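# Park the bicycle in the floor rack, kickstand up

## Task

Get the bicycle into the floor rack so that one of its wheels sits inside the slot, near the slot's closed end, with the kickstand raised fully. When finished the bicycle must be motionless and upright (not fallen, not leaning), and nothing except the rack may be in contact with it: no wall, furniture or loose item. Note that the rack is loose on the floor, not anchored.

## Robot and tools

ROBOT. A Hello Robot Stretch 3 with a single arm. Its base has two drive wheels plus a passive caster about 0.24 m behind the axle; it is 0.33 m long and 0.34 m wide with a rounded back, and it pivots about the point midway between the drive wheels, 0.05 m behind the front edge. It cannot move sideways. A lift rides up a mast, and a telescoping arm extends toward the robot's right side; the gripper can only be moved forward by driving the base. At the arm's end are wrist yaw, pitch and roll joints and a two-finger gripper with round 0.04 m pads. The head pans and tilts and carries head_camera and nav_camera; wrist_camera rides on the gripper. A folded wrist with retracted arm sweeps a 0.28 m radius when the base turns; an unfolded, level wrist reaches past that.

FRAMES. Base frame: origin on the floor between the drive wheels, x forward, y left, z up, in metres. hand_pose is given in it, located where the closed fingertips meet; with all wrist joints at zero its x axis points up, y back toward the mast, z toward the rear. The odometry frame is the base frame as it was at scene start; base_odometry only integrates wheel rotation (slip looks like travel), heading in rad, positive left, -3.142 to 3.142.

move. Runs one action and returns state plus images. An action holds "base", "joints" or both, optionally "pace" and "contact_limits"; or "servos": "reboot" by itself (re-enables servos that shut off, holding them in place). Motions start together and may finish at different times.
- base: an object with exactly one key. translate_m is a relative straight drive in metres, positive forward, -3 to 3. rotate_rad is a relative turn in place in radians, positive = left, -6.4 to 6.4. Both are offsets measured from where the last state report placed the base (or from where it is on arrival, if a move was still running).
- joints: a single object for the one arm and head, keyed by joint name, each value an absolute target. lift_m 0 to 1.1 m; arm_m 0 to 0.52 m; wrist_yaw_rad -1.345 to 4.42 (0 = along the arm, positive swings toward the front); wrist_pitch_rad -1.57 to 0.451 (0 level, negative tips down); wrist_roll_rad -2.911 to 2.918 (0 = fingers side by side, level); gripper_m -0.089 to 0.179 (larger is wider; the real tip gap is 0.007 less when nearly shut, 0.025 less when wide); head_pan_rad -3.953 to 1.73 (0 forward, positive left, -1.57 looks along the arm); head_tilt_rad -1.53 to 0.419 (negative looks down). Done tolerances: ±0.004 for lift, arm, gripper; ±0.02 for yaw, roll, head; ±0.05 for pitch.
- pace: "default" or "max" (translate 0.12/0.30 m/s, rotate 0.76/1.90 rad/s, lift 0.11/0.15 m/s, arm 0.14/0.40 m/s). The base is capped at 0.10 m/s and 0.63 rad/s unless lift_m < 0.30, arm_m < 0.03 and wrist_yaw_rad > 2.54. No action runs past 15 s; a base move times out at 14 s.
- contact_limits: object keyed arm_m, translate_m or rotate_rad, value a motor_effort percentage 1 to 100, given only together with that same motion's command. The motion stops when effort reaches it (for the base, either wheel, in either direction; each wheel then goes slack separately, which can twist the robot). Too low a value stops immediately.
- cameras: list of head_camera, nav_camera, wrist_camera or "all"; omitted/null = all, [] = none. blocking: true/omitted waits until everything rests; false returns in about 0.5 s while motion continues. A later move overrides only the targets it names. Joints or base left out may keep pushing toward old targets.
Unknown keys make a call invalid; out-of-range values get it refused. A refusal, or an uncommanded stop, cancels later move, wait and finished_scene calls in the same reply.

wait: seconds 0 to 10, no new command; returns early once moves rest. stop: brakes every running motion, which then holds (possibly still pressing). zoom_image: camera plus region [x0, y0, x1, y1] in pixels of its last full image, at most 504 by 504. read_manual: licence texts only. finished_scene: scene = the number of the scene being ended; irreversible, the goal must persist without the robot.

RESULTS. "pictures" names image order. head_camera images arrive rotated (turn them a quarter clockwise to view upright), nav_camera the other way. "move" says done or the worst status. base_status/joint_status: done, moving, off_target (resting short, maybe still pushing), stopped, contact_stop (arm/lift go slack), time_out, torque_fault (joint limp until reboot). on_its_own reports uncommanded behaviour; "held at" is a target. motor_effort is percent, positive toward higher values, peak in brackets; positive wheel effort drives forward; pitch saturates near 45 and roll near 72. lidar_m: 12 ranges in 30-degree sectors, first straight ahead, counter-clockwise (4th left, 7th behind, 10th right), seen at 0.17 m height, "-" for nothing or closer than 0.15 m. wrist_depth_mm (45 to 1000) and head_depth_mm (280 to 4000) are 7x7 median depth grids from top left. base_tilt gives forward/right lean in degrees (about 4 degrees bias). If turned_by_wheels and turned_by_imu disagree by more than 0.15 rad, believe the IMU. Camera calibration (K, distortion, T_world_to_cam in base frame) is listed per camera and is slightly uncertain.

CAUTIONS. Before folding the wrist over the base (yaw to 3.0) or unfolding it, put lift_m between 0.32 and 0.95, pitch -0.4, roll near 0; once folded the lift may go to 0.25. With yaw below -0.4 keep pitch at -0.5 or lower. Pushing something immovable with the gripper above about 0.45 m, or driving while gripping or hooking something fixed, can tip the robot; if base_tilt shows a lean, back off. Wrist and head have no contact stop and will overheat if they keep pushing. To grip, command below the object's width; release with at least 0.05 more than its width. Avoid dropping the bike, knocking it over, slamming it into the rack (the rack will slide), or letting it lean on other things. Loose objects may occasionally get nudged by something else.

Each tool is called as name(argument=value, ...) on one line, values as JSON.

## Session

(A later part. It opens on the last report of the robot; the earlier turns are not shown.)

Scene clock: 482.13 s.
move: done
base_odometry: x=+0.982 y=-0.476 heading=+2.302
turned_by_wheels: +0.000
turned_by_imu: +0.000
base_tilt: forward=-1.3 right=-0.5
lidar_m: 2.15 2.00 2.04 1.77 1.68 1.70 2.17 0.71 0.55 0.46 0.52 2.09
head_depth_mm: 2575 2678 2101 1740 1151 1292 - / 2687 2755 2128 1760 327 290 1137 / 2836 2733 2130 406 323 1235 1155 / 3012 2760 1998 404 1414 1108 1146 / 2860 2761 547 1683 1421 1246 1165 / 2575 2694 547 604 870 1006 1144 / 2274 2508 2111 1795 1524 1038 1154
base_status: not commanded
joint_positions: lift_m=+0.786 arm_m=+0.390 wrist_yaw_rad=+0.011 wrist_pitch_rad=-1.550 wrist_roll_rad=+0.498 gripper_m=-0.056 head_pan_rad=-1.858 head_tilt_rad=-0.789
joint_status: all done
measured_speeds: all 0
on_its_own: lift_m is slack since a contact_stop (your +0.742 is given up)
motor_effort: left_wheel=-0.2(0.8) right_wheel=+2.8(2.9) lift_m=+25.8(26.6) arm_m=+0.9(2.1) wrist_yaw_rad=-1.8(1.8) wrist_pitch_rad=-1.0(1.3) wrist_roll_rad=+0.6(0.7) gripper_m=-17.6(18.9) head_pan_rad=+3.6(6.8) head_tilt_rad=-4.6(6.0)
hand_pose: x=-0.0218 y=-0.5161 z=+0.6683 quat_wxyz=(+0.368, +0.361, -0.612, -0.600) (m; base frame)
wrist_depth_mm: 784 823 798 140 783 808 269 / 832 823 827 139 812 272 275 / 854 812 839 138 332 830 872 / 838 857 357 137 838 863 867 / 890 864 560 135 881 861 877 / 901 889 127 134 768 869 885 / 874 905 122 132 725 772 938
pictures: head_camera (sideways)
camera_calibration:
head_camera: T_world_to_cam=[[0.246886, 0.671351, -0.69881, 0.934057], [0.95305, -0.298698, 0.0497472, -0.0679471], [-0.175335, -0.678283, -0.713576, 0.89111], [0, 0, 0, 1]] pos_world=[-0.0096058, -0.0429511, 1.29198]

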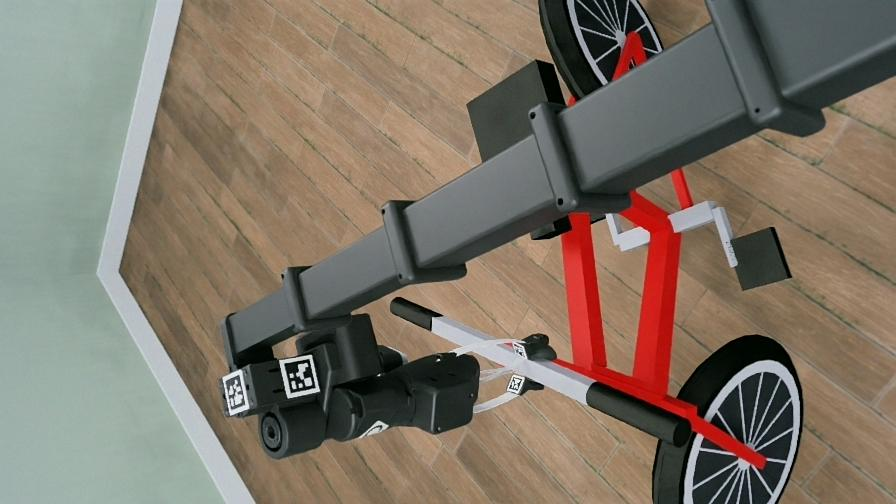

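move(base={"translate_m":0.1}, joints={"arm_m":0.425}, cameras=["wrist_camera"])

move(base={"translate_m":0.07}, joints={"arm_m":0.43,"wrist_roll_rad":0.1})

Scene clock: 497.10 s.
move: done
base_odometry: x=+0.915 y=-0.401 heading=+2.302
turned_by_wheels: +0.000
turned_by_imu: +0.001
base_tilt: forward=-1.3 right=-0.5
lidar_m: 2.07 1.93 1.95 1.85 1.74 1.76 2.24 0.72 0.56 0.50 0.58 2.03
head_depth_mm: 2624 2677 2114 1745 1176 1314 - / 2738 2703 2138 1744 329 290 1132 / 2937 2702 2148 957 328 1256 1164 / 3062 2706 2094 404 1203 1139 1155 / 2761 2771 525 1693 1448 1292 1163 / 2495 2568 576 691 906 1078 1166 / 2216 2422 2150 1806 1524 1098 1174
base_status: done
joint_positions: lift_m=+0.787 arm_m=+0.425 wrist_yaw_rad=+0.007 wrist_pitch_rad=-1.553 wrist_roll_rad=+0.506 gripper_m=-0.056 head_pan_rad=-1.858 head_tilt_rad=-0.790
joint_status: all done
measured_speeds: all 0
on_its_own: lift_m is slack since a contact_stop (your +0.742 is given up)
motor_effort: left_wheel=+0.1(3.3) right_wheel=+2.9(12.5) lift_m=+26.5(27.0) arm_m=+11.7(21.6) wrist_yaw_rad=+2.9(3.7) wrist_pitch_rad=-0.2(1.1) wrist_roll_rad=-2.3(2.4) gripper_m=-17.7(19.2) head_pan_rad=+4.2(4.7) head_tilt_rad=-4.8(5.4)
hand_pose: x=-0.0218 y=-0.5502 z=+0.6686 quat_wxyz=(+0.364, +0.358, -0.613, -0.603) (m; base frame)
wrist_depth_mm: 791 794 808 139 816 796 275 / 803 816 829 138 823 274 271 / 824 825 846 137 329 683 851 / 851 848 297 136 864 852 871 / 830 850 889 136 869 894 891 / 908 872 127 133 841 907 916 / 900 897 121 133 723 742 904
pictures: wrist_camera
camera_calibration:
wrist_camera: T_world_to_cam=[[-0.897666, 0.440593, -0.00861107, 0.225689], [0.436753, 0.892105, 0.115735, 0.470245], [0.0586741, 0.100131, -0.993243, 0.882393], [0, 0, 0, 1]] pos_world=[-0.0545614, -0.607299, 0.82395]

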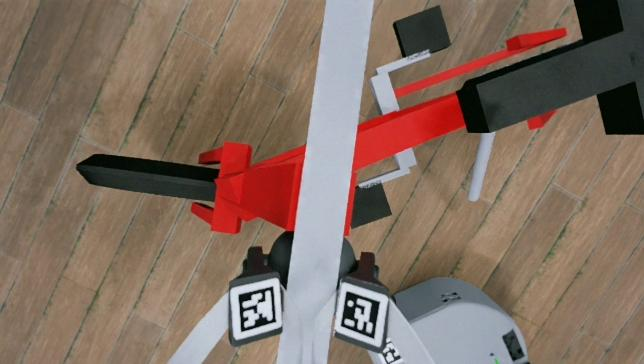

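Scene clock: 498.90 s.
move: off_target
base_odometry: x=+0.869 y=-0.349 heading=+2.302
turned_by_wheels: +0.000
turned_by_imu: +0.000
base_tilt: forward=-1.3 right=-0.4
lidar_m: 2.00 1.87 1.89 1.89 1.78 1.81 2.29 0.73 0.57 0.55 0.61 1.99
head_depth_mm: 2692 2639 2095 1733 1177 1325 - / 2832 2702 2113 1746 328 290 1130 / 2992 2690 2136 960 328 1265 1153 / 3046 2753 2098 405 1231 1236 1153 / 2720 2745 525 1736 1481 1292 1167 / 2400 2527 579 695 923 1122 1171 / 2198 2349 2106 1793 1528 1117 1167
base_status: done
joint_positions: lift_m=+0.787 arm_m=+0.430 wrist_yaw_rad=+0.000 wrist_pitch_rad=-1.539 wrist_roll_rad=+0.123 gripper_m=-0.056 head_pan_rad=-1.858 head_tilt_rad=-0.790
joint_status: wrist_roll_rad off_target (ended at +0.123, target +0.100); the others done
measured_speeds: all 0
on_its_own: lift_m is slack since a contact_stop (your +0.742 is given up)
motor_effort: left_wheel=-1.4(4.0) right_wheel=+3.9(18.0) lift_m=+25.5(26.9) arm_m=+6.7(20.0) wrist_yaw_rad=+9.3(9.7) wrist_pitch_rad=-3.2(3.5) wrist_roll_rad=-7.9(13.1) gripper_m=-18.6(19.4) head_pan_rad=+3.7(4.6) head_tilt_rad=-4.8(5.5)
hand_pose: x=-0.0216 y=-0.5589 z=+0.6684 quat_wxyz=(+0.476, +0.461, -0.538, -0.522) (m; base frame)
wrist_depth_mm: 801 788 805 799 132 836 804 / 809 831 832 822 618 819 831 / 824 819 458 274 626 850 518 / 830 820 398 133 339 286 284 / 860 875 871 134 877 883 327 / 858 873 127 134 914 910 894 / 885 886 121 135 750 914 917
pictures: head_camera (sideways), nav_camera (sideways), wrist_camera
camera_calibration:
head_camera: T_world_to_cam=[[0.246826, 0.671544, -0.698646, 0.933843], [0.953094, -0.298558, 0.0497435, -0.0679426], [-0.175181, -0.678153, -0.713737, 0.891318], [0, 0, 0, 1]] pos_world=[-0.00959835, -0.0429514, 1.29197]
nav_camera: T_world_to_cam=[[-0.198307, -0.685538, 0.700509, -0.866673], [-0.969269, 0.243316, -0.0362743, 0.105688], [-0.145577, -0.686175, -0.712721, 0.884505], [0, 0, 0, 1]] pos_world=[0.0593374, -0.0129274, 1.24135]
wrist_camera: T_world_to_cam=[[-0.996812, 0.0797061, -0.00358601, 0.0224474], [0.0789445, 0.991806, 0.100441, 0.536168], [0.0115624, 0.0998372, -0.994937, 0.882956], [0, 0, 0, 1]] pos_world=[-0.0301607, -0.621716, 0.824712]

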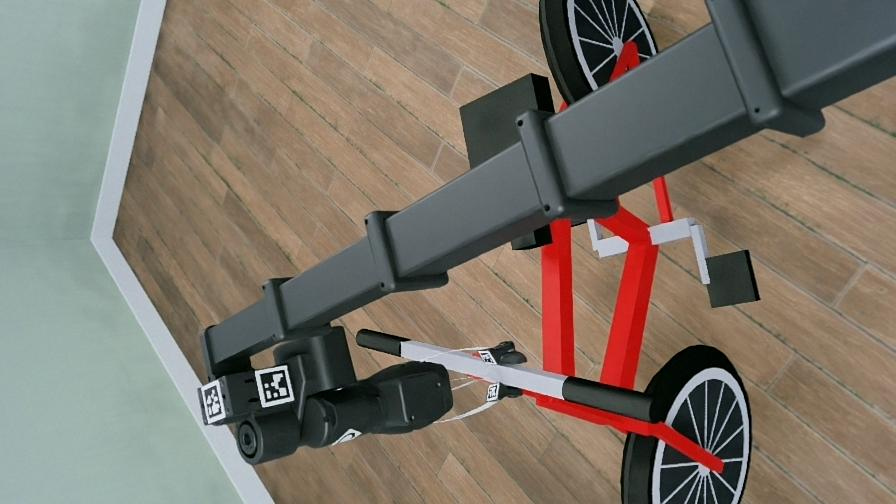

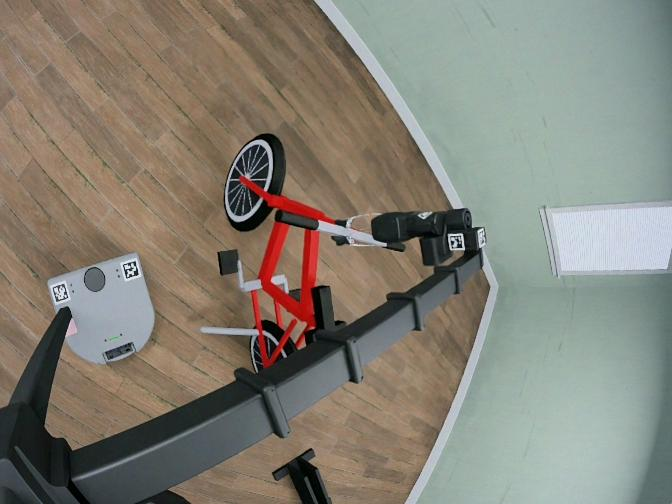

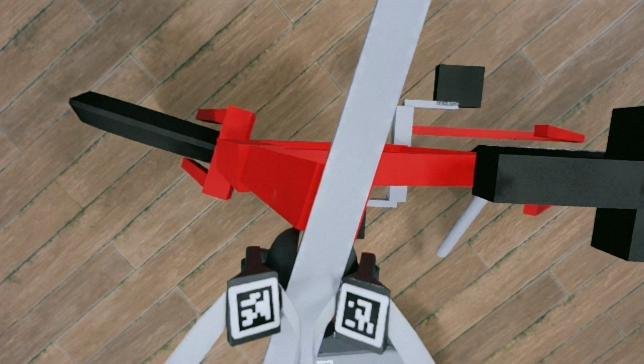

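move(base={"translate_m":0.12}, joints={"arm_m":0.445,"wrist_roll_rad":-0.25,"wrist_pitch_rad":-1.556})

Scene clock: 508.60 s.
move: done
base_odometry: x=+0.789 y=-0.260 heading=+2.302
turned_by_wheels: +0.000
turned_by_imu: +0.000
base_tilt: forward=-1.3 right=-0.4
lidar_m: 1.90 1.77 1.80 1.97 1.85 1.87 2.38 0.75 0.56 0.60 0.60 1.92
head_depth_mm: 2755 2648 2090 1729 1202 1318 - / 2957 2692 2119 1757 331 291 1131 / 3090 2737 2143 982 330 1257 1152 / 2954 2752 2052 407 1102 1240 1158 / 2615 2746 514 1777 964 1293 1159 / 2331 2407 595 776 980 1186 1165 / 2101 2303 2112 1802 1544 1037 1169
base_status: done
joint_positions: lift_m=+0.785 arm_m=+0.445 wrist_yaw_rad=+0.006 wrist_pitch_rad=-1.535 wrist_roll_rad=-0.242 gripper_m=-0.056 head_pan_rad=-1.858 head_tilt_rad=-0.790
joint_status: all done
measured_speeds: all 0
on_its_own: lift_m is slack since a contact_stop (your +0.742 is given up)
motor_effort: left_wheel=+0.6(7.5) right_wheel=-0.3(20.6) lift_m=+25.9(29.9) arm_m=+16.6(19.3) wrist_yaw_rad=+3.8(12.2) wrist_pitch_rad=-3.7(6.1) wrist_roll_rad=-3.0(14.9) gripper_m=-18.3(19.7) head_pan_rad=+3.9(4.7) head_tilt_rad=-4.2(5.3)
hand_pose: x=-0.0217 y=-0.5749 z=+0.6668 quat_wxyz=(+0.568, +0.548, -0.442, -0.427) (m; base frame)
wrist_depth_mm: 793 794 795 120 819 808 828 / 807 807 830 123 823 835 810 / 826 492 309 127 839 831 857 / 825 831 259 131 648 870 875 / 867 874 855 136 698 291 300 / 864 867 126 130 883 887 294 / 876 910 122 142 892 918 300
pictures: head_camera (sideways), nav_camera (sideways), wrist_camera
camera_calibration:
head_camera: T_world_to_cam=[[0.246828, 0.671574, -0.698616, 0.933805], [0.953096, -0.298552, 0.0497428, -0.0679417], [-0.175167, -0.678126, -0.713765, 0.891356], [0, 0, 0, 1]] pos_world=[-0.00959787, -0.0429512, 1.29197]
nav_camera: T_world_to_cam=[[-0.198309, -0.685567, 0.700479, -0.866634], [-0.96927, 0.243309, -0.0362761, 0.105691], [-0.145563, -0.686148, -0.71275, 0.884543], [0, 0, 0, 1]] pos_world=[0.0593382, -0.0129245, 1.24135]
wrist_camera: T_world_to_cam=[[-0.957954, -0.286794, 0.00851988, -0.194279], [-0.284621, 0.953609, 0.0980868, 0.523973], [-0.0362553, 0.0915378, -0.995141, 0.87734], [0, 0, 0, 1]] pos_world=[-0.0051686, -0.635693, 0.823338]

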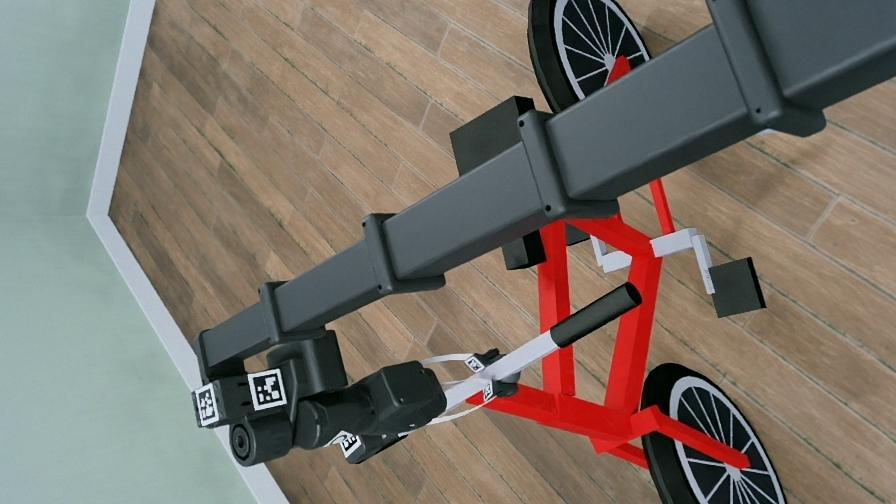

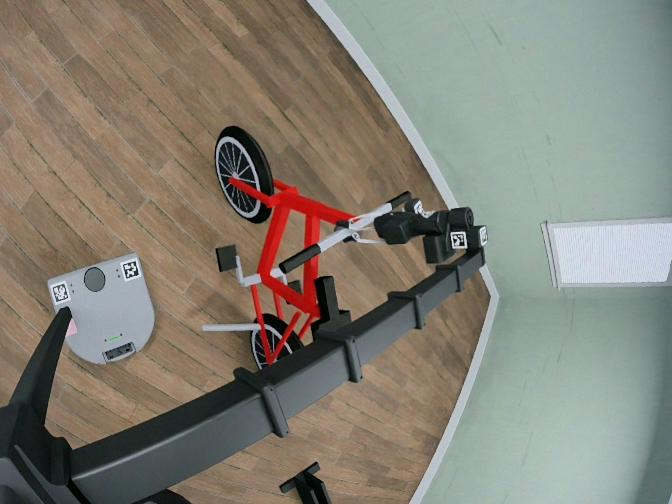

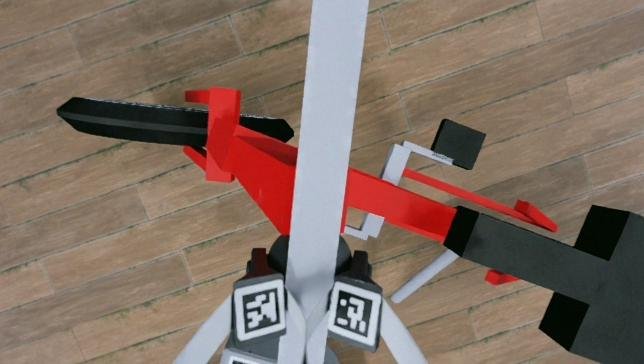

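move(base={"translate_m":-0.04}, joints={"arm_m":0.425,"wrist_roll_rad":0.2,"wrist_pitch_rad":-1.556})

Scene clock: 515.93 s.
move: done
base_odometry: x=+0.815 y=-0.289 heading=+2.302
turned_by_wheels: +0.000
turned_by_imu: +0.000
base_tilt: forward=-1.4 right=-0.4
lidar_m: 1.93 1.80 1.83 1.94 1.82 1.85 2.36 0.74 0.57 0.56 0.60 1.95
head_depth_mm: 2731 2657 2117 1754 1182 1326 - / 2913 2700 2115 1752 329 291 1130 / 3042 2724 2151 934 324 1261 1157 / 3014 2732 2108 407 1144 1239 1155 / 2617 2729 529 1779 1093 1262 1160 / 2394 2478 575 680 898 1128 1165 / 2143 2345 2121 1797 1526 1049 1173
base_status: done
joint_positions: lift_m=+0.785 arm_m=+0.425 wrist_yaw_rad=+0.013 wrist_pitch_rad=-1.556 wrist_roll_rad=+0.193 gripper_m=-0.056 head_pan_rad=-1.858 head_tilt_rad=-0.790
joint_status: all done
measured_speeds: all 0
on_its_own: lift_m is slack since a contact_stop (your +0.742 is given up)
motor_effort: left_wheel=-1.6(8.3) right_wheel=-1.8(13.3) lift_m=+26.4(26.6) arm_m=-11.8(19.8) wrist_yaw_rad=-2.0(4.7) wrist_pitch_rad=+0.0(5.3) wrist_roll_rad=+2.3(7.5) gripper_m=-18.2(18.9) head_pan_rad=+3.4(4.6) head_tilt_rad=-4.7(5.2)
hand_pose: x=-0.0219 y=-0.5496 z=+0.6672 quat_wxyz=(+0.457, +0.450, -0.546, -0.539) (m; base frame)
wrist_depth_mm: 787 783 796 125 791 797 816 / 821 818 811 127 809 816 816 / 811 823 412 130 627 314 278 / 836 850 204 146 840 392 287 / 856 846 915 146 879 874 927 / 877 888 127 135 872 911 913 / 891 923 122 128 754 946 926
pictures: head_camera (sideways), nav_camera (sideways), wrist_camera
camera_calibration:
head_camera: T_world_to_cam=[[0.246828, 0.671619, -0.698573, 0.933749], [0.953101, -0.298538, 0.0497418, -0.0679404], [-0.175143, -0.678088, -0.713808, 0.891411], [0, 0, 0, 1]] pos_world=[-0.00959695, -0.0429509, 1.29197]
nav_camera: T_world_to_cam=[[-0.198309, -0.685611, 0.700436, -0.866578], [-0.969274, 0.243294, -0.0362786, 0.105694], [-0.145539, -0.686109, -0.712792, 0.884597], [0, 0, 0, 1]] pos_world=[0.0593395, -0.0129201, 1.24135]
wrist_camera: T_world_to_cam=[[-0.990752, 0.135646, -0.00326485, 0.0520985], [0.134342, 0.984036, 0.116728, 0.513218], [0.0190465, 0.11521, -0.993159, 0.888265], [0, 0, 0, 1]] pos_world=[-0.0342485, -0.614429, 0.822451]

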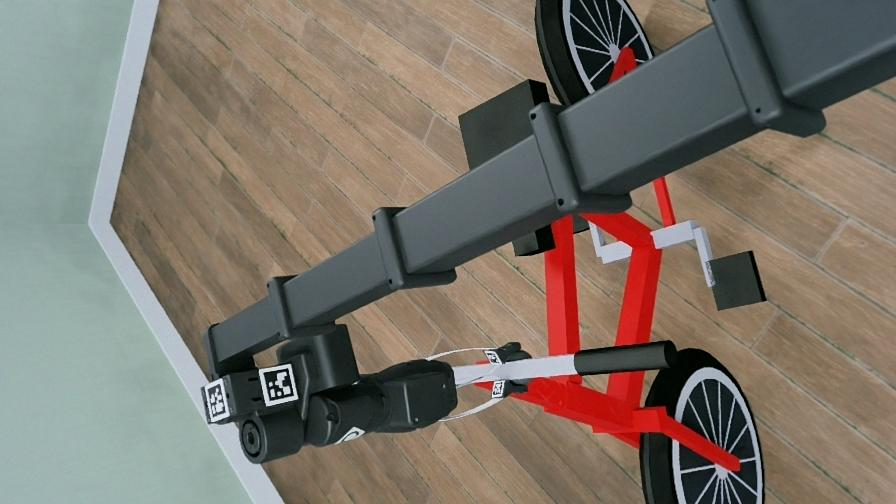

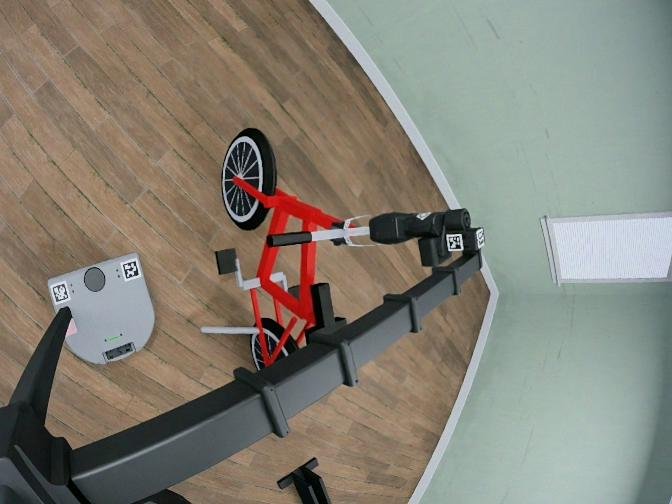

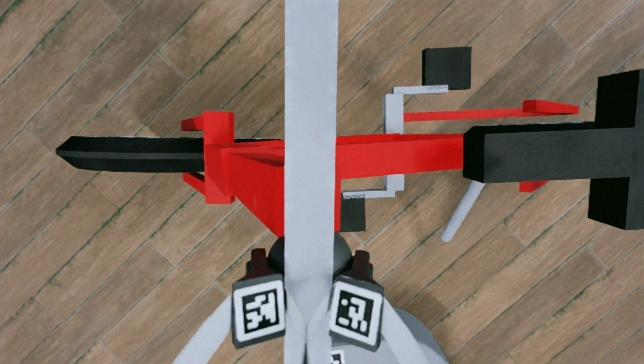

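move(base={"translate_m":-0.2}, joints={"arm_m":0.39,"wrist_roll_rad":0.45})

move(joints={"head_pan_rad":-2.242}, cameras=["head_camera"])

zoom_image(camera="head_camera", region=[450, 0, 800, 300])

Scene clock: 533.90 s.
move: done
base_odometry: x=+0.949 y=-0.438 heading=+2.302
turned_by_wheels: +0.000
turned_by_imu: -0.001
base_tilt: forward=-1.3 right=-0.5
lidar_m: 2.11 1.96 1.99 1.81 1.71 1.73 2.20 0.72 0.55 0.48 0.53 2.07
head_depth_mm: 2560 2643 2103 1755 1163 1297 - / 2702 2667 2111 1755 320 290 1126 / 2903 2733 2150 402 331 1254 1156 / 3080 2729 2040 401 1416 1112 1140 / 2825 2794 549 1681 1430 1238 1163 / 2516 2661 546 602 887 1028 1146 / 2288 2474 2132 1788 1526 1028 1155
base_status: done
joint_positions: lift_m=+0.787 arm_m=+0.390 wrist_yaw_rad=+0.013 wrist_pitch_rad=-1.556 wrist_roll_rad=+0.442 gripper_m=-0.056 head_pan_rad=-1.858 head_tilt_rad=-0.790
joint_status: all done
measured_speeds: all 0
on_its_own: lift_m is slack since a contact_stop (your +0.742 is given up)
motor_effort: left_wheel=-3.1(7.3) right_wheel=+1.1(12.5) lift_m=+26.2(26.8) arm_m=-8.2(20.4) wrist_yaw_rad=-2.9(5.0) wrist_pitch_rad=+0.0(0.3) wrist_roll_rad=+2.6(7.9) gripper_m=-18.5(19.1) head_pan_rad=+4.0(4.7) head_tilt_rad=-4.9(5.2)
hand_pose: x=-0.0219 y=-0.5146 z=+0.6692 quat_wxyz=(+0.385, +0.379, -0.599, -0.591) (m; base frame)
wrist_depth_mm: 805 772 785 805 817 813 272 / 815 816 810 804 809 275 271 / 811 836 841 304 327 847 842 / 844 822 267 305 868 863 852 / 842 852 538 136 883 862 909 / 864 891 127 137 793 928 896 / 902 858 122 129 749 918 929
pictures: head_camera (sideways), nav_camera (sideways), wrist_camera
camera_calibration:
head_camera: T_world_to_cam=[[0.246851, 0.671709, -0.698478, 0.933625], [0.9531, -0.29854, 0.0497397, -0.0679376], [-0.175113, -0.677998, -0.713901, 0.891532], [0, 0, 0, 1]] pos_world=[-0.00959637, -0.0429497, 1.29196]
nav_camera: T_world_to_cam=[[-0.198332, -0.685702, 0.700341, -0.866454], [-0.969274, 0.243294, -0.0362841, 0.105701], [-0.145509, -0.686019, -0.712885, 0.884718], [0, 0, 0, 1]] pos_world=[0.0593418, -0.0129121, 1.24135]
wrist_camera: T_world_to_cam=[[-0.926461, 0.376331, -0.00668731, 0.174901], [0.373002, 0.920354, 0.117547, 0.450384], [0.0503912, 0.106408, -0.993045, 0.882339], [0, 0, 0, 1]] pos_world=[-0.0504173, -0.574221, 0.82443]

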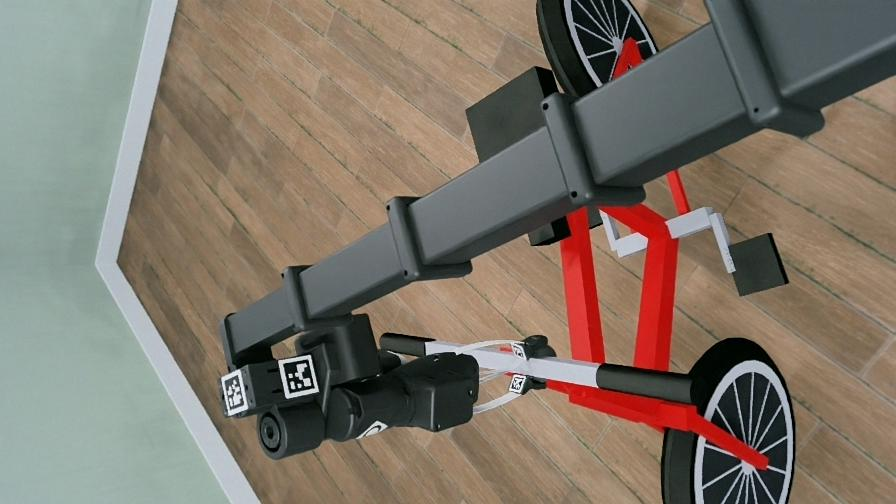

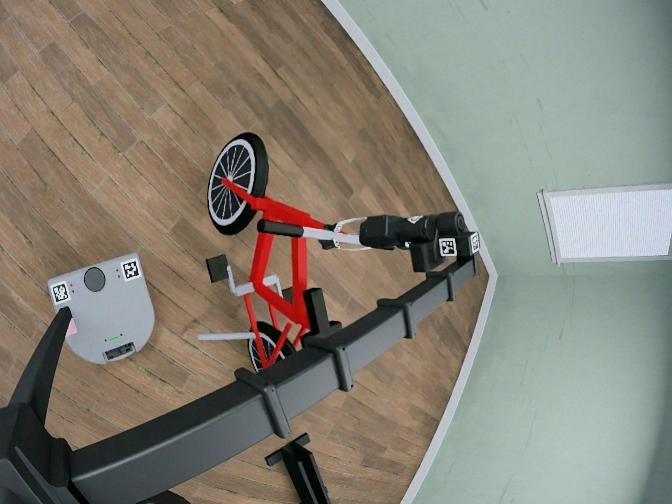

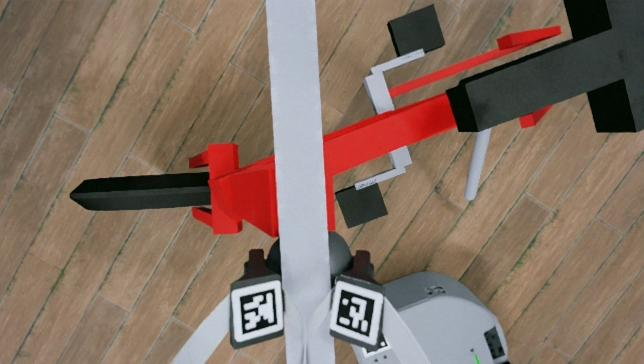

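Scene clock: 534.70 s.
move: done
base_odometry: x=+0.949 y=-0.438 heading=+2.302
turned_by_wheels: +0.000
turned_by_imu: +0.000
base_tilt: forward=-1.3 right=-0.4
lidar_m: 2.10 1.96 2.00 1.81 1.71 1.73 2.20 0.72 0.55 0.49 0.53 2.07
head_depth_mm: 2422 2590 2096 1650 1486 1297 1184 / 2503 2644 2148 1750 1491 1325 - / 2539 2703 2141 1763 1283 290 1117 / 2599 2751 2138 1787 945 292 1139 / 2636 2771 2138 1773 322 1097 1147 / 2736 2796 2165 1759 351 1256 1140 / 2755 2757 2205 401 1512 1252 1058
base_status: not commanded
joint_positions: lift_m=+0.787 arm_m=+0.390 wrist_yaw_rad=+0.013 wrist_pitch_rad=-1.556 wrist_roll_rad=+0.442 gripper_m=-0.056 head_pan_rad=-2.234 head_tilt_rad=-0.790
joint_status: all done
measured_speeds: all 0
on_its_own: lift_m is slack since a contact_stop (your +0.742 is given up)
motor_effort: left_wheel=-2.3(2.9) right_wheel=+1.1(1.3) lift_m=+25.9(26.8) arm_m=-6.9(8.9) wrist_yaw_rad=-2.1(3.8) wrist_pitch_rad=+0.0(0.2) wrist_roll_rad=+2.4(2.7) gripper_m=-18.9(19.4) head_pan_rad=-3.3(6.9) head_tilt_rad=-3.5(4.9)
hand_pose: x=-0.0219 y=-0.5146 z=+0.6692 quat_wxyz=(+0.385, +0.379, -0.599, -0.591) (m; base frame)
wrist_depth_mm: 779 811 789 805 783 823 272 / 814 789 826 798 809 276 273 / 822 836 814 301 332 840 853 / 835 833 265 305 848 869 858 / 866 871 529 136 895 907 911 / 874 875 127 137 800 917 934 / 914 899 122 129 732 935 933
pictures: head_camera (sideways)
camera_calibration:
head_camera: T_world_to_cam=[[0.476019, 0.534354, -0.698478, 0.932227], [0.777175, -0.627315, 0.0497397, -0.0668645], [-0.411587, -0.566517, -0.713901, 0.892974], [0, 0, 0, 1]] pos_world=[-0.0242557, -0.0341992, 1.29196]

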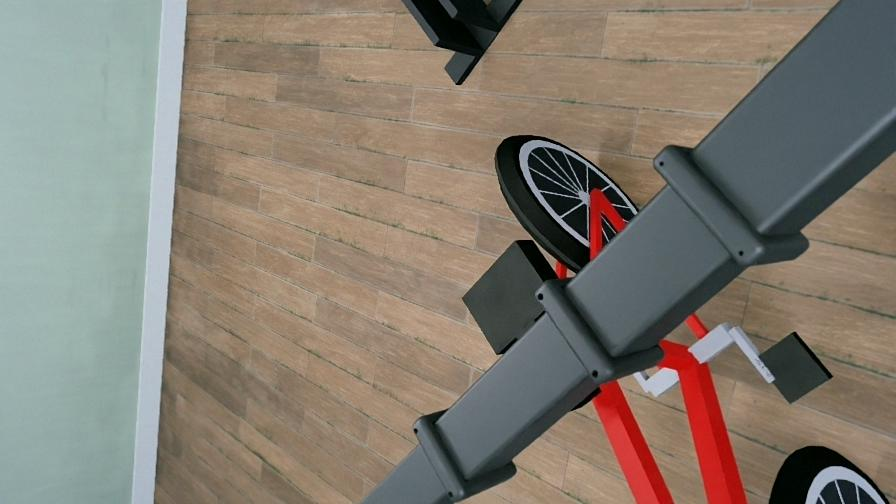

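Scaled by 1.440 from the camera's 896x504 image, which has a finer 1280x720 frame.

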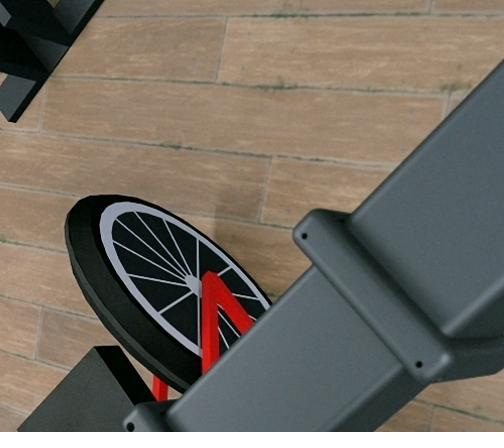

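zoom_image(camera="head_camera", region=[390, 0, 640, 250])

Scaled by 2.016 from the camera's 896x504 image, which has a finer 1280x720 frame.

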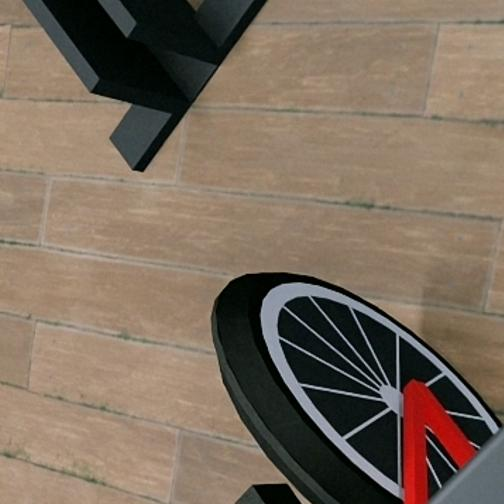

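move(base={"translate_m":-0.11}, joints={"arm_m":0.367}, cameras=["wrist_camera"])

move(base={"translate_m":-0.05}, joints={"arm_m":0.365,"wrist_roll_rad":-0.1})

zoom_image(camera="head_camera", region=[390, 0, 640, 250])

Scene clock: 555.10 s.
move: done
base_odometry: x=+1.022 y=-0.520 heading=+2.302
turned_by_wheels: +0.000
turned_by_imu: +0.000
base_tilt: forward=-1.4 right=-0.4
lidar_m: 2.21 2.05 2.08 1.75 1.64 1.67 2.12 0.72 0.55 0.45 0.49 2.13
head_depth_mm: 2354 2549 2087 1622 1493 1298 1183 / 2385 2624 2132 1759 1495 1326 - / 2450 2642 2145 1756 1302 290 1118 / 2498 2673 2153 1777 927 291 1142 / 2589 2738 2165 1787 318 1080 1125 / 2620 2763 2185 1753 351 1247 1147 / 2686 2772 2178 401 1500 969 1008
base_status: done
joint_positions: lift_m=+0.788 arm_m=+0.367 wrist_yaw_rad=+0.013 wrist_pitch_rad=-1.556 wrist_roll_rad=+0.442 gripper_m=-0.056 head_pan_rad=-2.234 head_tilt_rad=-0.790
joint_status: all done
measured_speeds: all 0
on_its_own: lift_m is slack since a contact_stop (your +0.742 is given up)
motor_effort: left_wheel=-1.9(5.4) right_wheel=-0.7(10.8) lift_m=+26.3(26.6) arm_m=-13.6(19.4) wrist_yaw_rad=-2.5(3.4) wrist_pitch_rad=+0.2(0.4) wrist_roll_rad=+2.5(2.8) gripper_m=-18.6(19.4) head_pan_rad=-3.5(4.3) head_tilt_rad=-4.5(5.2)
hand_pose: x=-0.0219 y=-0.4916 z=+0.6698 quat_wxyz=(+0.385, +0.379, -0.599, -0.591) (m; base frame)
wrist_depth_mm: 807 772 796 795 809 834 272 / 812 816 839 788 805 276 277 / 813 830 820 137 331 853 824 / 843 849 268 137 867 866 875 / 861 861 559 137 883 907 892 / 894 867 127 136 748 875 933 / 902 887 122 130 727 915 946
pictures: wrist_camera
camera_calibration:
wrist_camera: T_world_to_cam=[[-0.926458, 0.37634, -0.00667697, 0.166246], [0.37301, 0.920348, 0.117571, 0.429123], [0.0503919, 0.106434, -0.993042, 0.880506], [0, 0, 0, 1]] pos_world=[-0.0504178, -0.551224, 0.825037]

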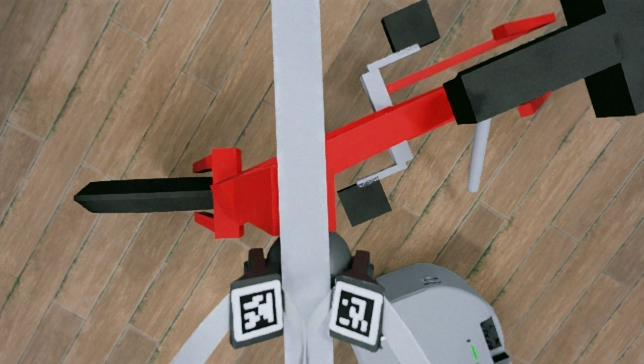

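Scene clock: 556.67 s.
move: done
base_odometry: x=+1.056 y=-0.557 heading=+2.302
turned_by_wheels: +0.000
turned_by_imu: +0.000
base_tilt: forward=-1.4 right=-0.4
lidar_m: 2.25 2.09 2.12 1.74 1.61 1.63 2.08 0.73 0.54 0.47 0.49 2.16
head_depth_mm: 2308 2516 2112 1621 1488 1292 1186 / 2362 2579 2133 1749 1489 1327 - / 2421 2616 2129 1770 1313 291 1116 / 2477 2653 2147 1769 926 291 1142 / 2529 2708 2175 1779 319 1074 1145 / 2548 2746 2154 1746 351 1249 1151 / 2636 2827 2185 401 1487 839 1015
base_status: done
joint_positions: lift_m=+0.788 arm_m=+0.365 wrist_yaw_rad=+0.004 wrist_pitch_rad=-1.548 wrist_roll_rad=-0.085 gripper_m=-0.056 head_pan_rad=-2.234 head_tilt_rad=-0.790
joint_status: all done
measured_speeds: all 0
on_its_own: lift_m is slack since a contact_stop (your +0.742 is given up)
motor_effort: left_wheel=-3.0(7.9) right_wheel=-0.1(7.8) lift_m=+26.1(27.0) arm_m=-15.5(17.8) wrist_yaw_rad=+6.1(6.8) wrist_pitch_rad=-1.4(1.7) wrist_roll_rad=-4.9(9.1) gripper_m=-18.2(19.3) head_pan_rad=-3.4(4.0) head_tilt_rad=-4.3(5.3)
hand_pose: x=-0.0217 y=-0.4917 z=+0.6697 quat_wxyz=(+0.528, +0.516, -0.482, -0.472) (m; base frame)
wrist_depth_mm: 780 810 795 812 792 793 822 / 831 830 838 133 836 817 819 / 833 834 459 133 863 846 859 / 817 858 278 135 337 287 288 / 865 857 857 136 878 858 305 / 904 902 126 136 889 877 922 / 901 901 123 139 794 901 907
pictures: head_camera (sideways), nav_camera (sideways), wrist_camera
camera_calibration:
head_camera: T_world_to_cam=[[0.476085, 0.534302, -0.698473, 0.93222], [0.777102, -0.627406, 0.0497396, -0.0668639], [-0.41165, -0.566465, -0.713906, 0.892981], [0, 0, 0, 1]] pos_world=[-0.0242596, -0.0341956, 1.29196]
nav_camera: T_world_to_cam=[[-0.436083, -0.56512, 0.700336, -0.864997], [-0.812417, 0.581947, -0.0362843, 0.104745], [-0.387053, -0.584788, -0.71289, 0.886198], [0, 0, 0, 1]] pos_world=[0.0508918, -0.0315453, 1.24135]
wrist_camera: T_world_to_cam=[[-0.99129, -0.13169, 0.00164568, -0.0902696], [-0.130722, 0.985365, 0.109396, 0.455647], [-0.016028, 0.108228, -0.993997, 0.880438], [0, 0, 0, 1]] pos_world=[-0.0158088, -0.556154, 0.825455]

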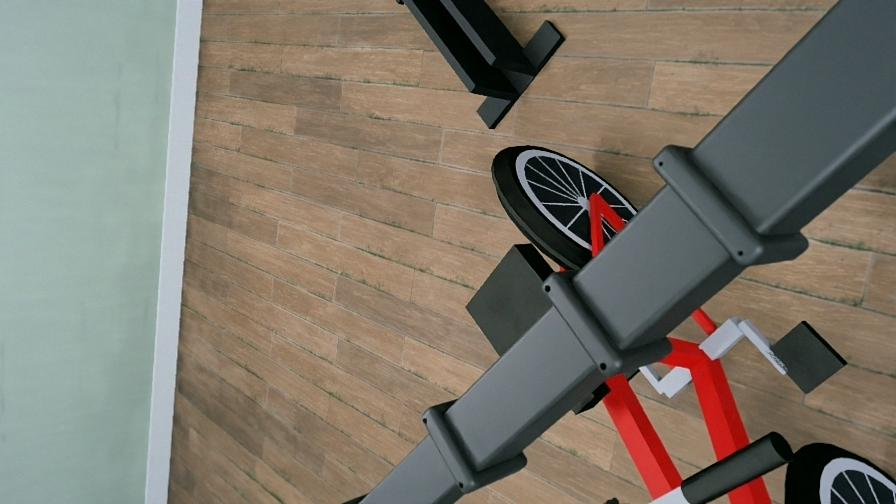

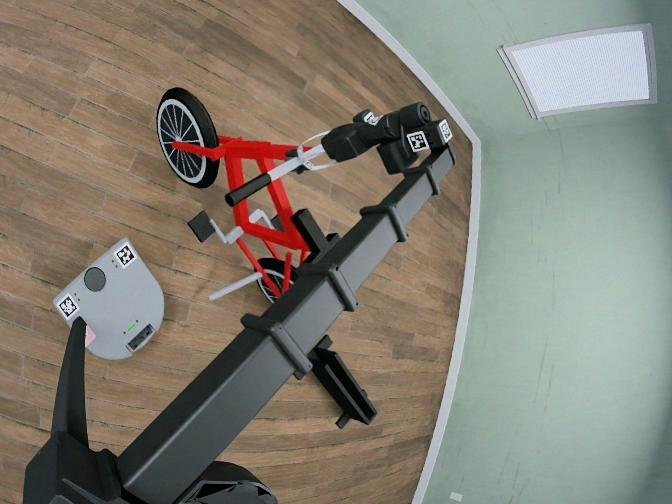

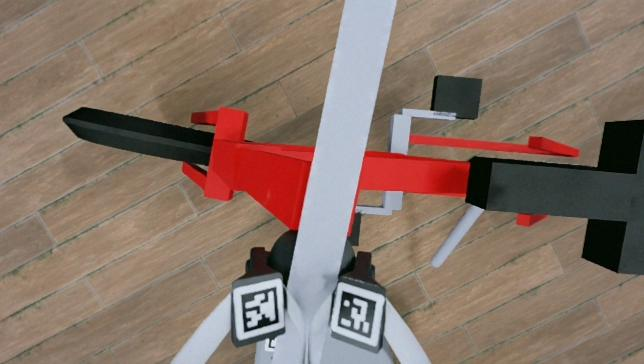

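Scaled by 2.016 from the camera's 896x504 image, which has a finer 1280x720 frame.

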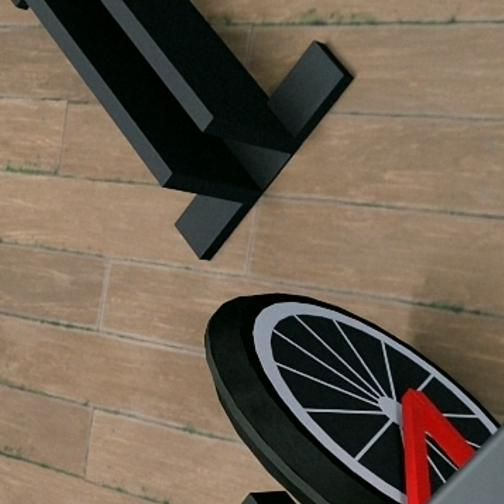

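move(base={"translate_m":-0.1}, joints={"arm_m":0.378,"wrist_roll_rad":-0.4})

zoom_image(camera="head_camera", region=[390, 0, 640, 250])

Scene clock: 564.43 s.
move: done
base_odometry: x=+1.122 y=-0.632 heading=+2.302
turned_by_wheels: +0.000
turned_by_imu: +0.000
base_tilt: forward=-1.3 right=-0.4
lidar_m: 2.33 2.17 2.21 1.68 1.55 1.57 2.00 0.75 0.54 0.52 0.52 2.22
head_depth_mm: 2233 2492 2104 1615 1487 1295 1180 / 2295 2495 2132 1748 1469 1322 - / 2344 2523 2148 1761 1354 292 1118 / 2384 2592 2149 1751 1116 293 1135 / 2434 2643 2167 1795 320 1091 1143 / 2501 2676 2149 1746 353 1248 1121 / 2565 2768 2208 403 1520 943 1132
base_status: done
joint_positions: lift_m=+0.786 arm_m=+0.378 wrist_yaw_rad=+0.004 wrist_pitch_rad=-1.529 wrist_roll_rad=-0.388 gripper_m=-0.056 head_pan_rad=-2.234 head_tilt_rad=-0.790
joint_status: all done
measured_speeds: all 0
on_its_own: lift_m is slack since a contact_stop (your +0.742 is given up)
motor_effort: left_wheel=-3.5(7.1) right_wheel=+0.4(13.2) lift_m=+26.3(30.0) arm_m=+12.2(22.9) wrist_yaw_rad=+4.9(7.7) wrist_pitch_rad=-4.7(5.5) wrist_roll_rad=-4.1(9.3) gripper_m=-18.5(19.4) head_pan_rad=-3.4(4.0) head_tilt_rad=-4.6(5.3)
hand_pose: x=-0.0216 y=-0.5095 z=+0.6676 quat_wxyz=(+0.600, +0.576, -0.401, -0.385) (m; base frame)
wrist_depth_mm: 796 800 811 123 824 823 825 / 787 797 812 125 840 843 857 / 810 818 338 129 835 825 842 / 838 826 468 133 628 835 879 / 863 854 856 136 353 291 324 / 865 895 126 137 887 880 296 / 880 890 122 142 905 908 301
pictures: head_camera (sideways), nav_camera (sideways), wrist_camera
camera_calibration:
head_camera: T_world_to_cam=[[0.476095, 0.534293, -0.698473, 0.93222], [0.77709, -0.627421, 0.0497396, -0.0668638], [-0.411661, -0.566457, -0.713906, 0.892981], [0, 0, 0, 1]] pos_world=[-0.0242603, -0.034195, 1.29196]
nav_camera: T_world_to_cam=[[-0.436094, -0.565112, 0.700336, -0.864997], [-0.812406, 0.581962, -0.0362843, 0.104745], [-0.387065, -0.584781, -0.71289, 0.886198], [0, 0, 0, 1]] pos_world=[0.0508912, -0.0315462, 1.24135]
wrist_camera: T_world_to_cam=[[-0.90681, -0.421246, 0.0157601, -0.24771], [-0.418067, 0.903498, 0.0944007, 0.435591], [-0.0540052, 0.0790147, -0.99541, 0.865533], [0, 0, 0, 1]] pos_world=[0.00422373, -0.566292, 0.824344]

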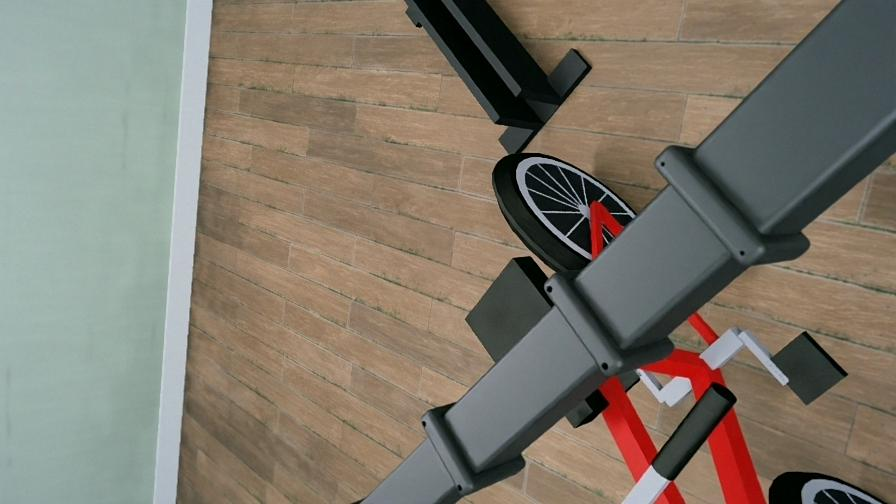

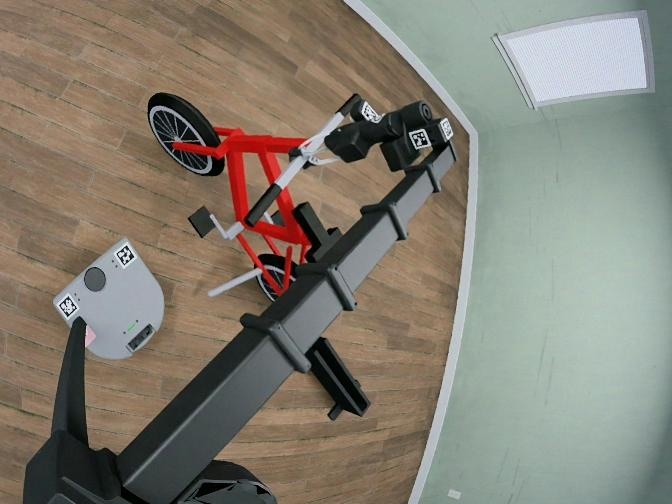

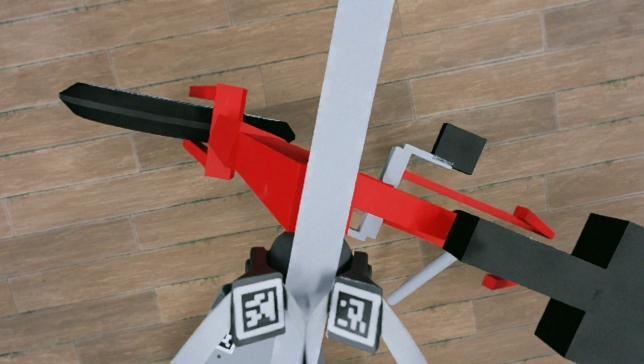

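Scaled by 2.016 from the camera's 896x504 image, which has a finer 1280x720 frame.

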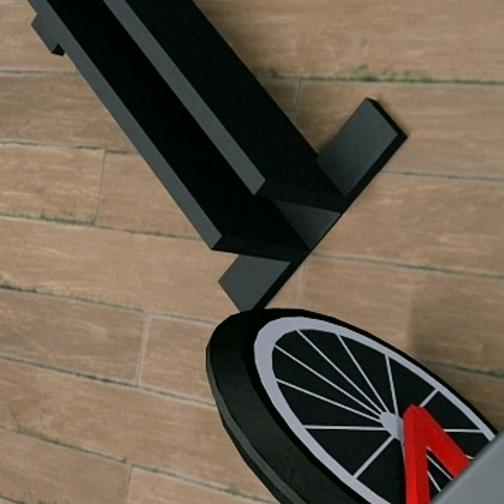

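move(base={"translate_m":-0.08}, joints={"arm_m":0.378,"wrist_roll_rad":-0.5,"wrist_pitch_rad":-1.556})

zoom_image(camera="head_camera", region=[390, 0, 640, 250])

Scene clock: 575.00 s.
move: done
base_odometry: x=+1.176 y=-0.691 heading=+2.302
turned_by_wheels: +0.000
turned_by_imu: +0.000
base_tilt: forward=-1.3 right=-0.4
lidar_m: 2.41 2.24 2.27 1.62 1.51 1.53 1.94 0.74 0.54 0.55 0.54 2.27
head_depth_mm: 2162 2418 2103 1610 1486 1290 1185 / 2217 2496 2117 1753 1429 1322 - / 2268 2514 2135 1770 1347 295 1119 / 2337 2561 2143 1770 1116 296 1142 / 2385 2637 2159 1799 322 1105 1161 / 2419 2664 2169 1728 356 1097 1131 / 2472 2695 2191 407 1495 957 1151
base_status: done
joint_positions: lift_m=+0.783 arm_m=+0.378 wrist_yaw_rad=+0.004 wrist_pitch_rad=-1.536 wrist_roll_rad=-0.487 gripper_m=-0.056 head_pan_rad=-2.234 head_tilt_rad=-0.790
joint_status: all done
measured_speeds: translate_m=+0.000 rotate_rad=+0.000 lift_m=-0.001 arm_m=+0.000 wrist_yaw_rad=+0.000 wrist_pitch_rad=+0.000 wrist_roll_rad=+0.000 head_pan_rad=+0.000 head_tilt_rad=+0.000
on_its_own: lift_m is slack since a contact_stop (your +0.742 is given up)
motor_effort: left_wheel=-3.9(5.9) right_wheel=+2.6(9.8) lift_m=+26.8(30.1) arm_m=-0.7(12.2) wrist_yaw_rad=+4.7(6.2) wrist_pitch_rad=-3.5(5.1) wrist_roll_rad=-4.6(7.0) gripper_m=-18.3(19.2) head_pan_rad=-3.2(3.9) head_tilt_rad=-4.9(5.1)
hand_pose: x=-0.0216 y=-0.5078 z=+0.6651 quat_wxyz=(+0.617, +0.596, -0.369, -0.357) (m; base frame)
wrist_depth_mm: 802 787 790 117 811 825 798 / 801 777 797 119 816 823 833 / 815 800 275 124 835 830 841 / 850 833 830 133 649 883 857 / 809 837 854 134 343 880 884 / 852 867 126 132 887 291 295 / 899 871 122 129 890 910 300
pictures: head_camera (sideways), nav_camera (sideways), wrist_camera
camera_calibration:
head_camera: T_world_to_cam=[[0.476095, 0.534293, -0.698473, 0.93222], [0.77709, -0.627421, 0.0497396, -0.0668638], [-0.411661, -0.566457, -0.713906, 0.892981], [0, 0, 0, 1]] pos_world=[-0.0242603, -0.034195, 1.29196]
nav_camera: T_world_to_cam=[[-0.436094, -0.565112, 0.700336, -0.864997], [-0.812406, 0.581962, -0.0362844, 0.104745], [-0.387065, -0.584781, -0.71289, 0.886198], [0, 0, 0, 1]] pos_world=[0.0508912, -0.0315462, 1.24135]
wrist_camera: T_world_to_cam=[[-0.860612, -0.509014, 0.0158743, -0.290586], [-0.505021, 0.857045, 0.102119, 0.40367], [-0.0655849, 0.0798677, -0.994646, 0.862563], [0, 0, 0, 1]] pos_world=[0.0103505, -0.562767, 0.821335]

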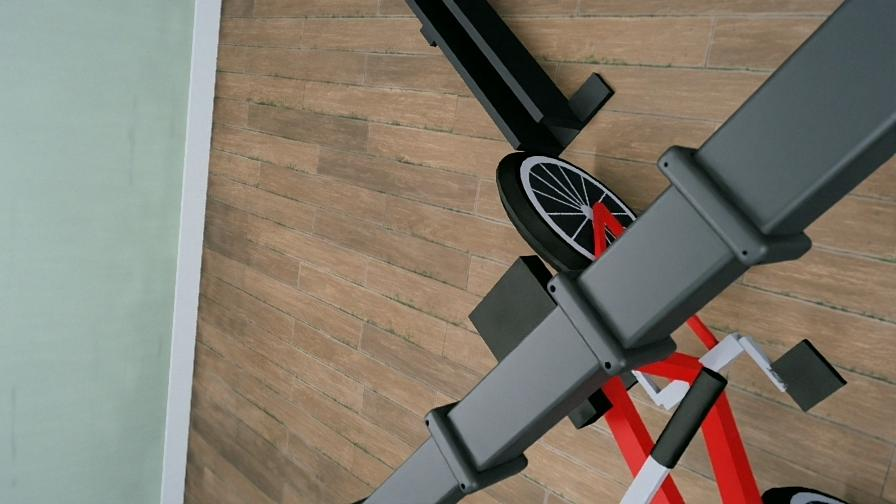

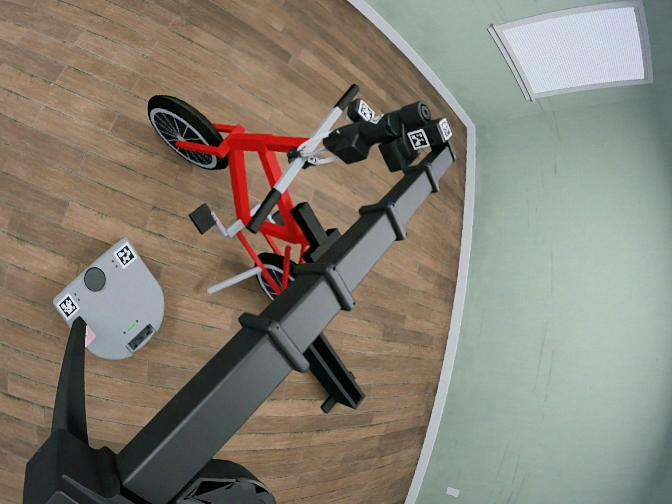

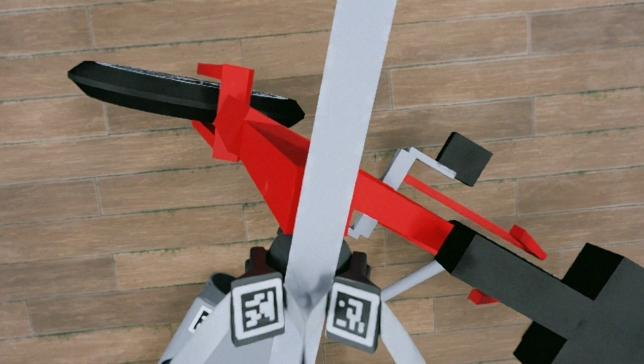

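Scaled by 2.016 from the camera's 896x504 image, which has a finer 1280x720 frame.

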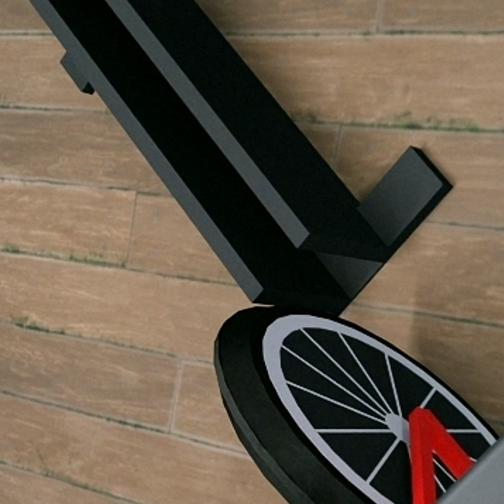

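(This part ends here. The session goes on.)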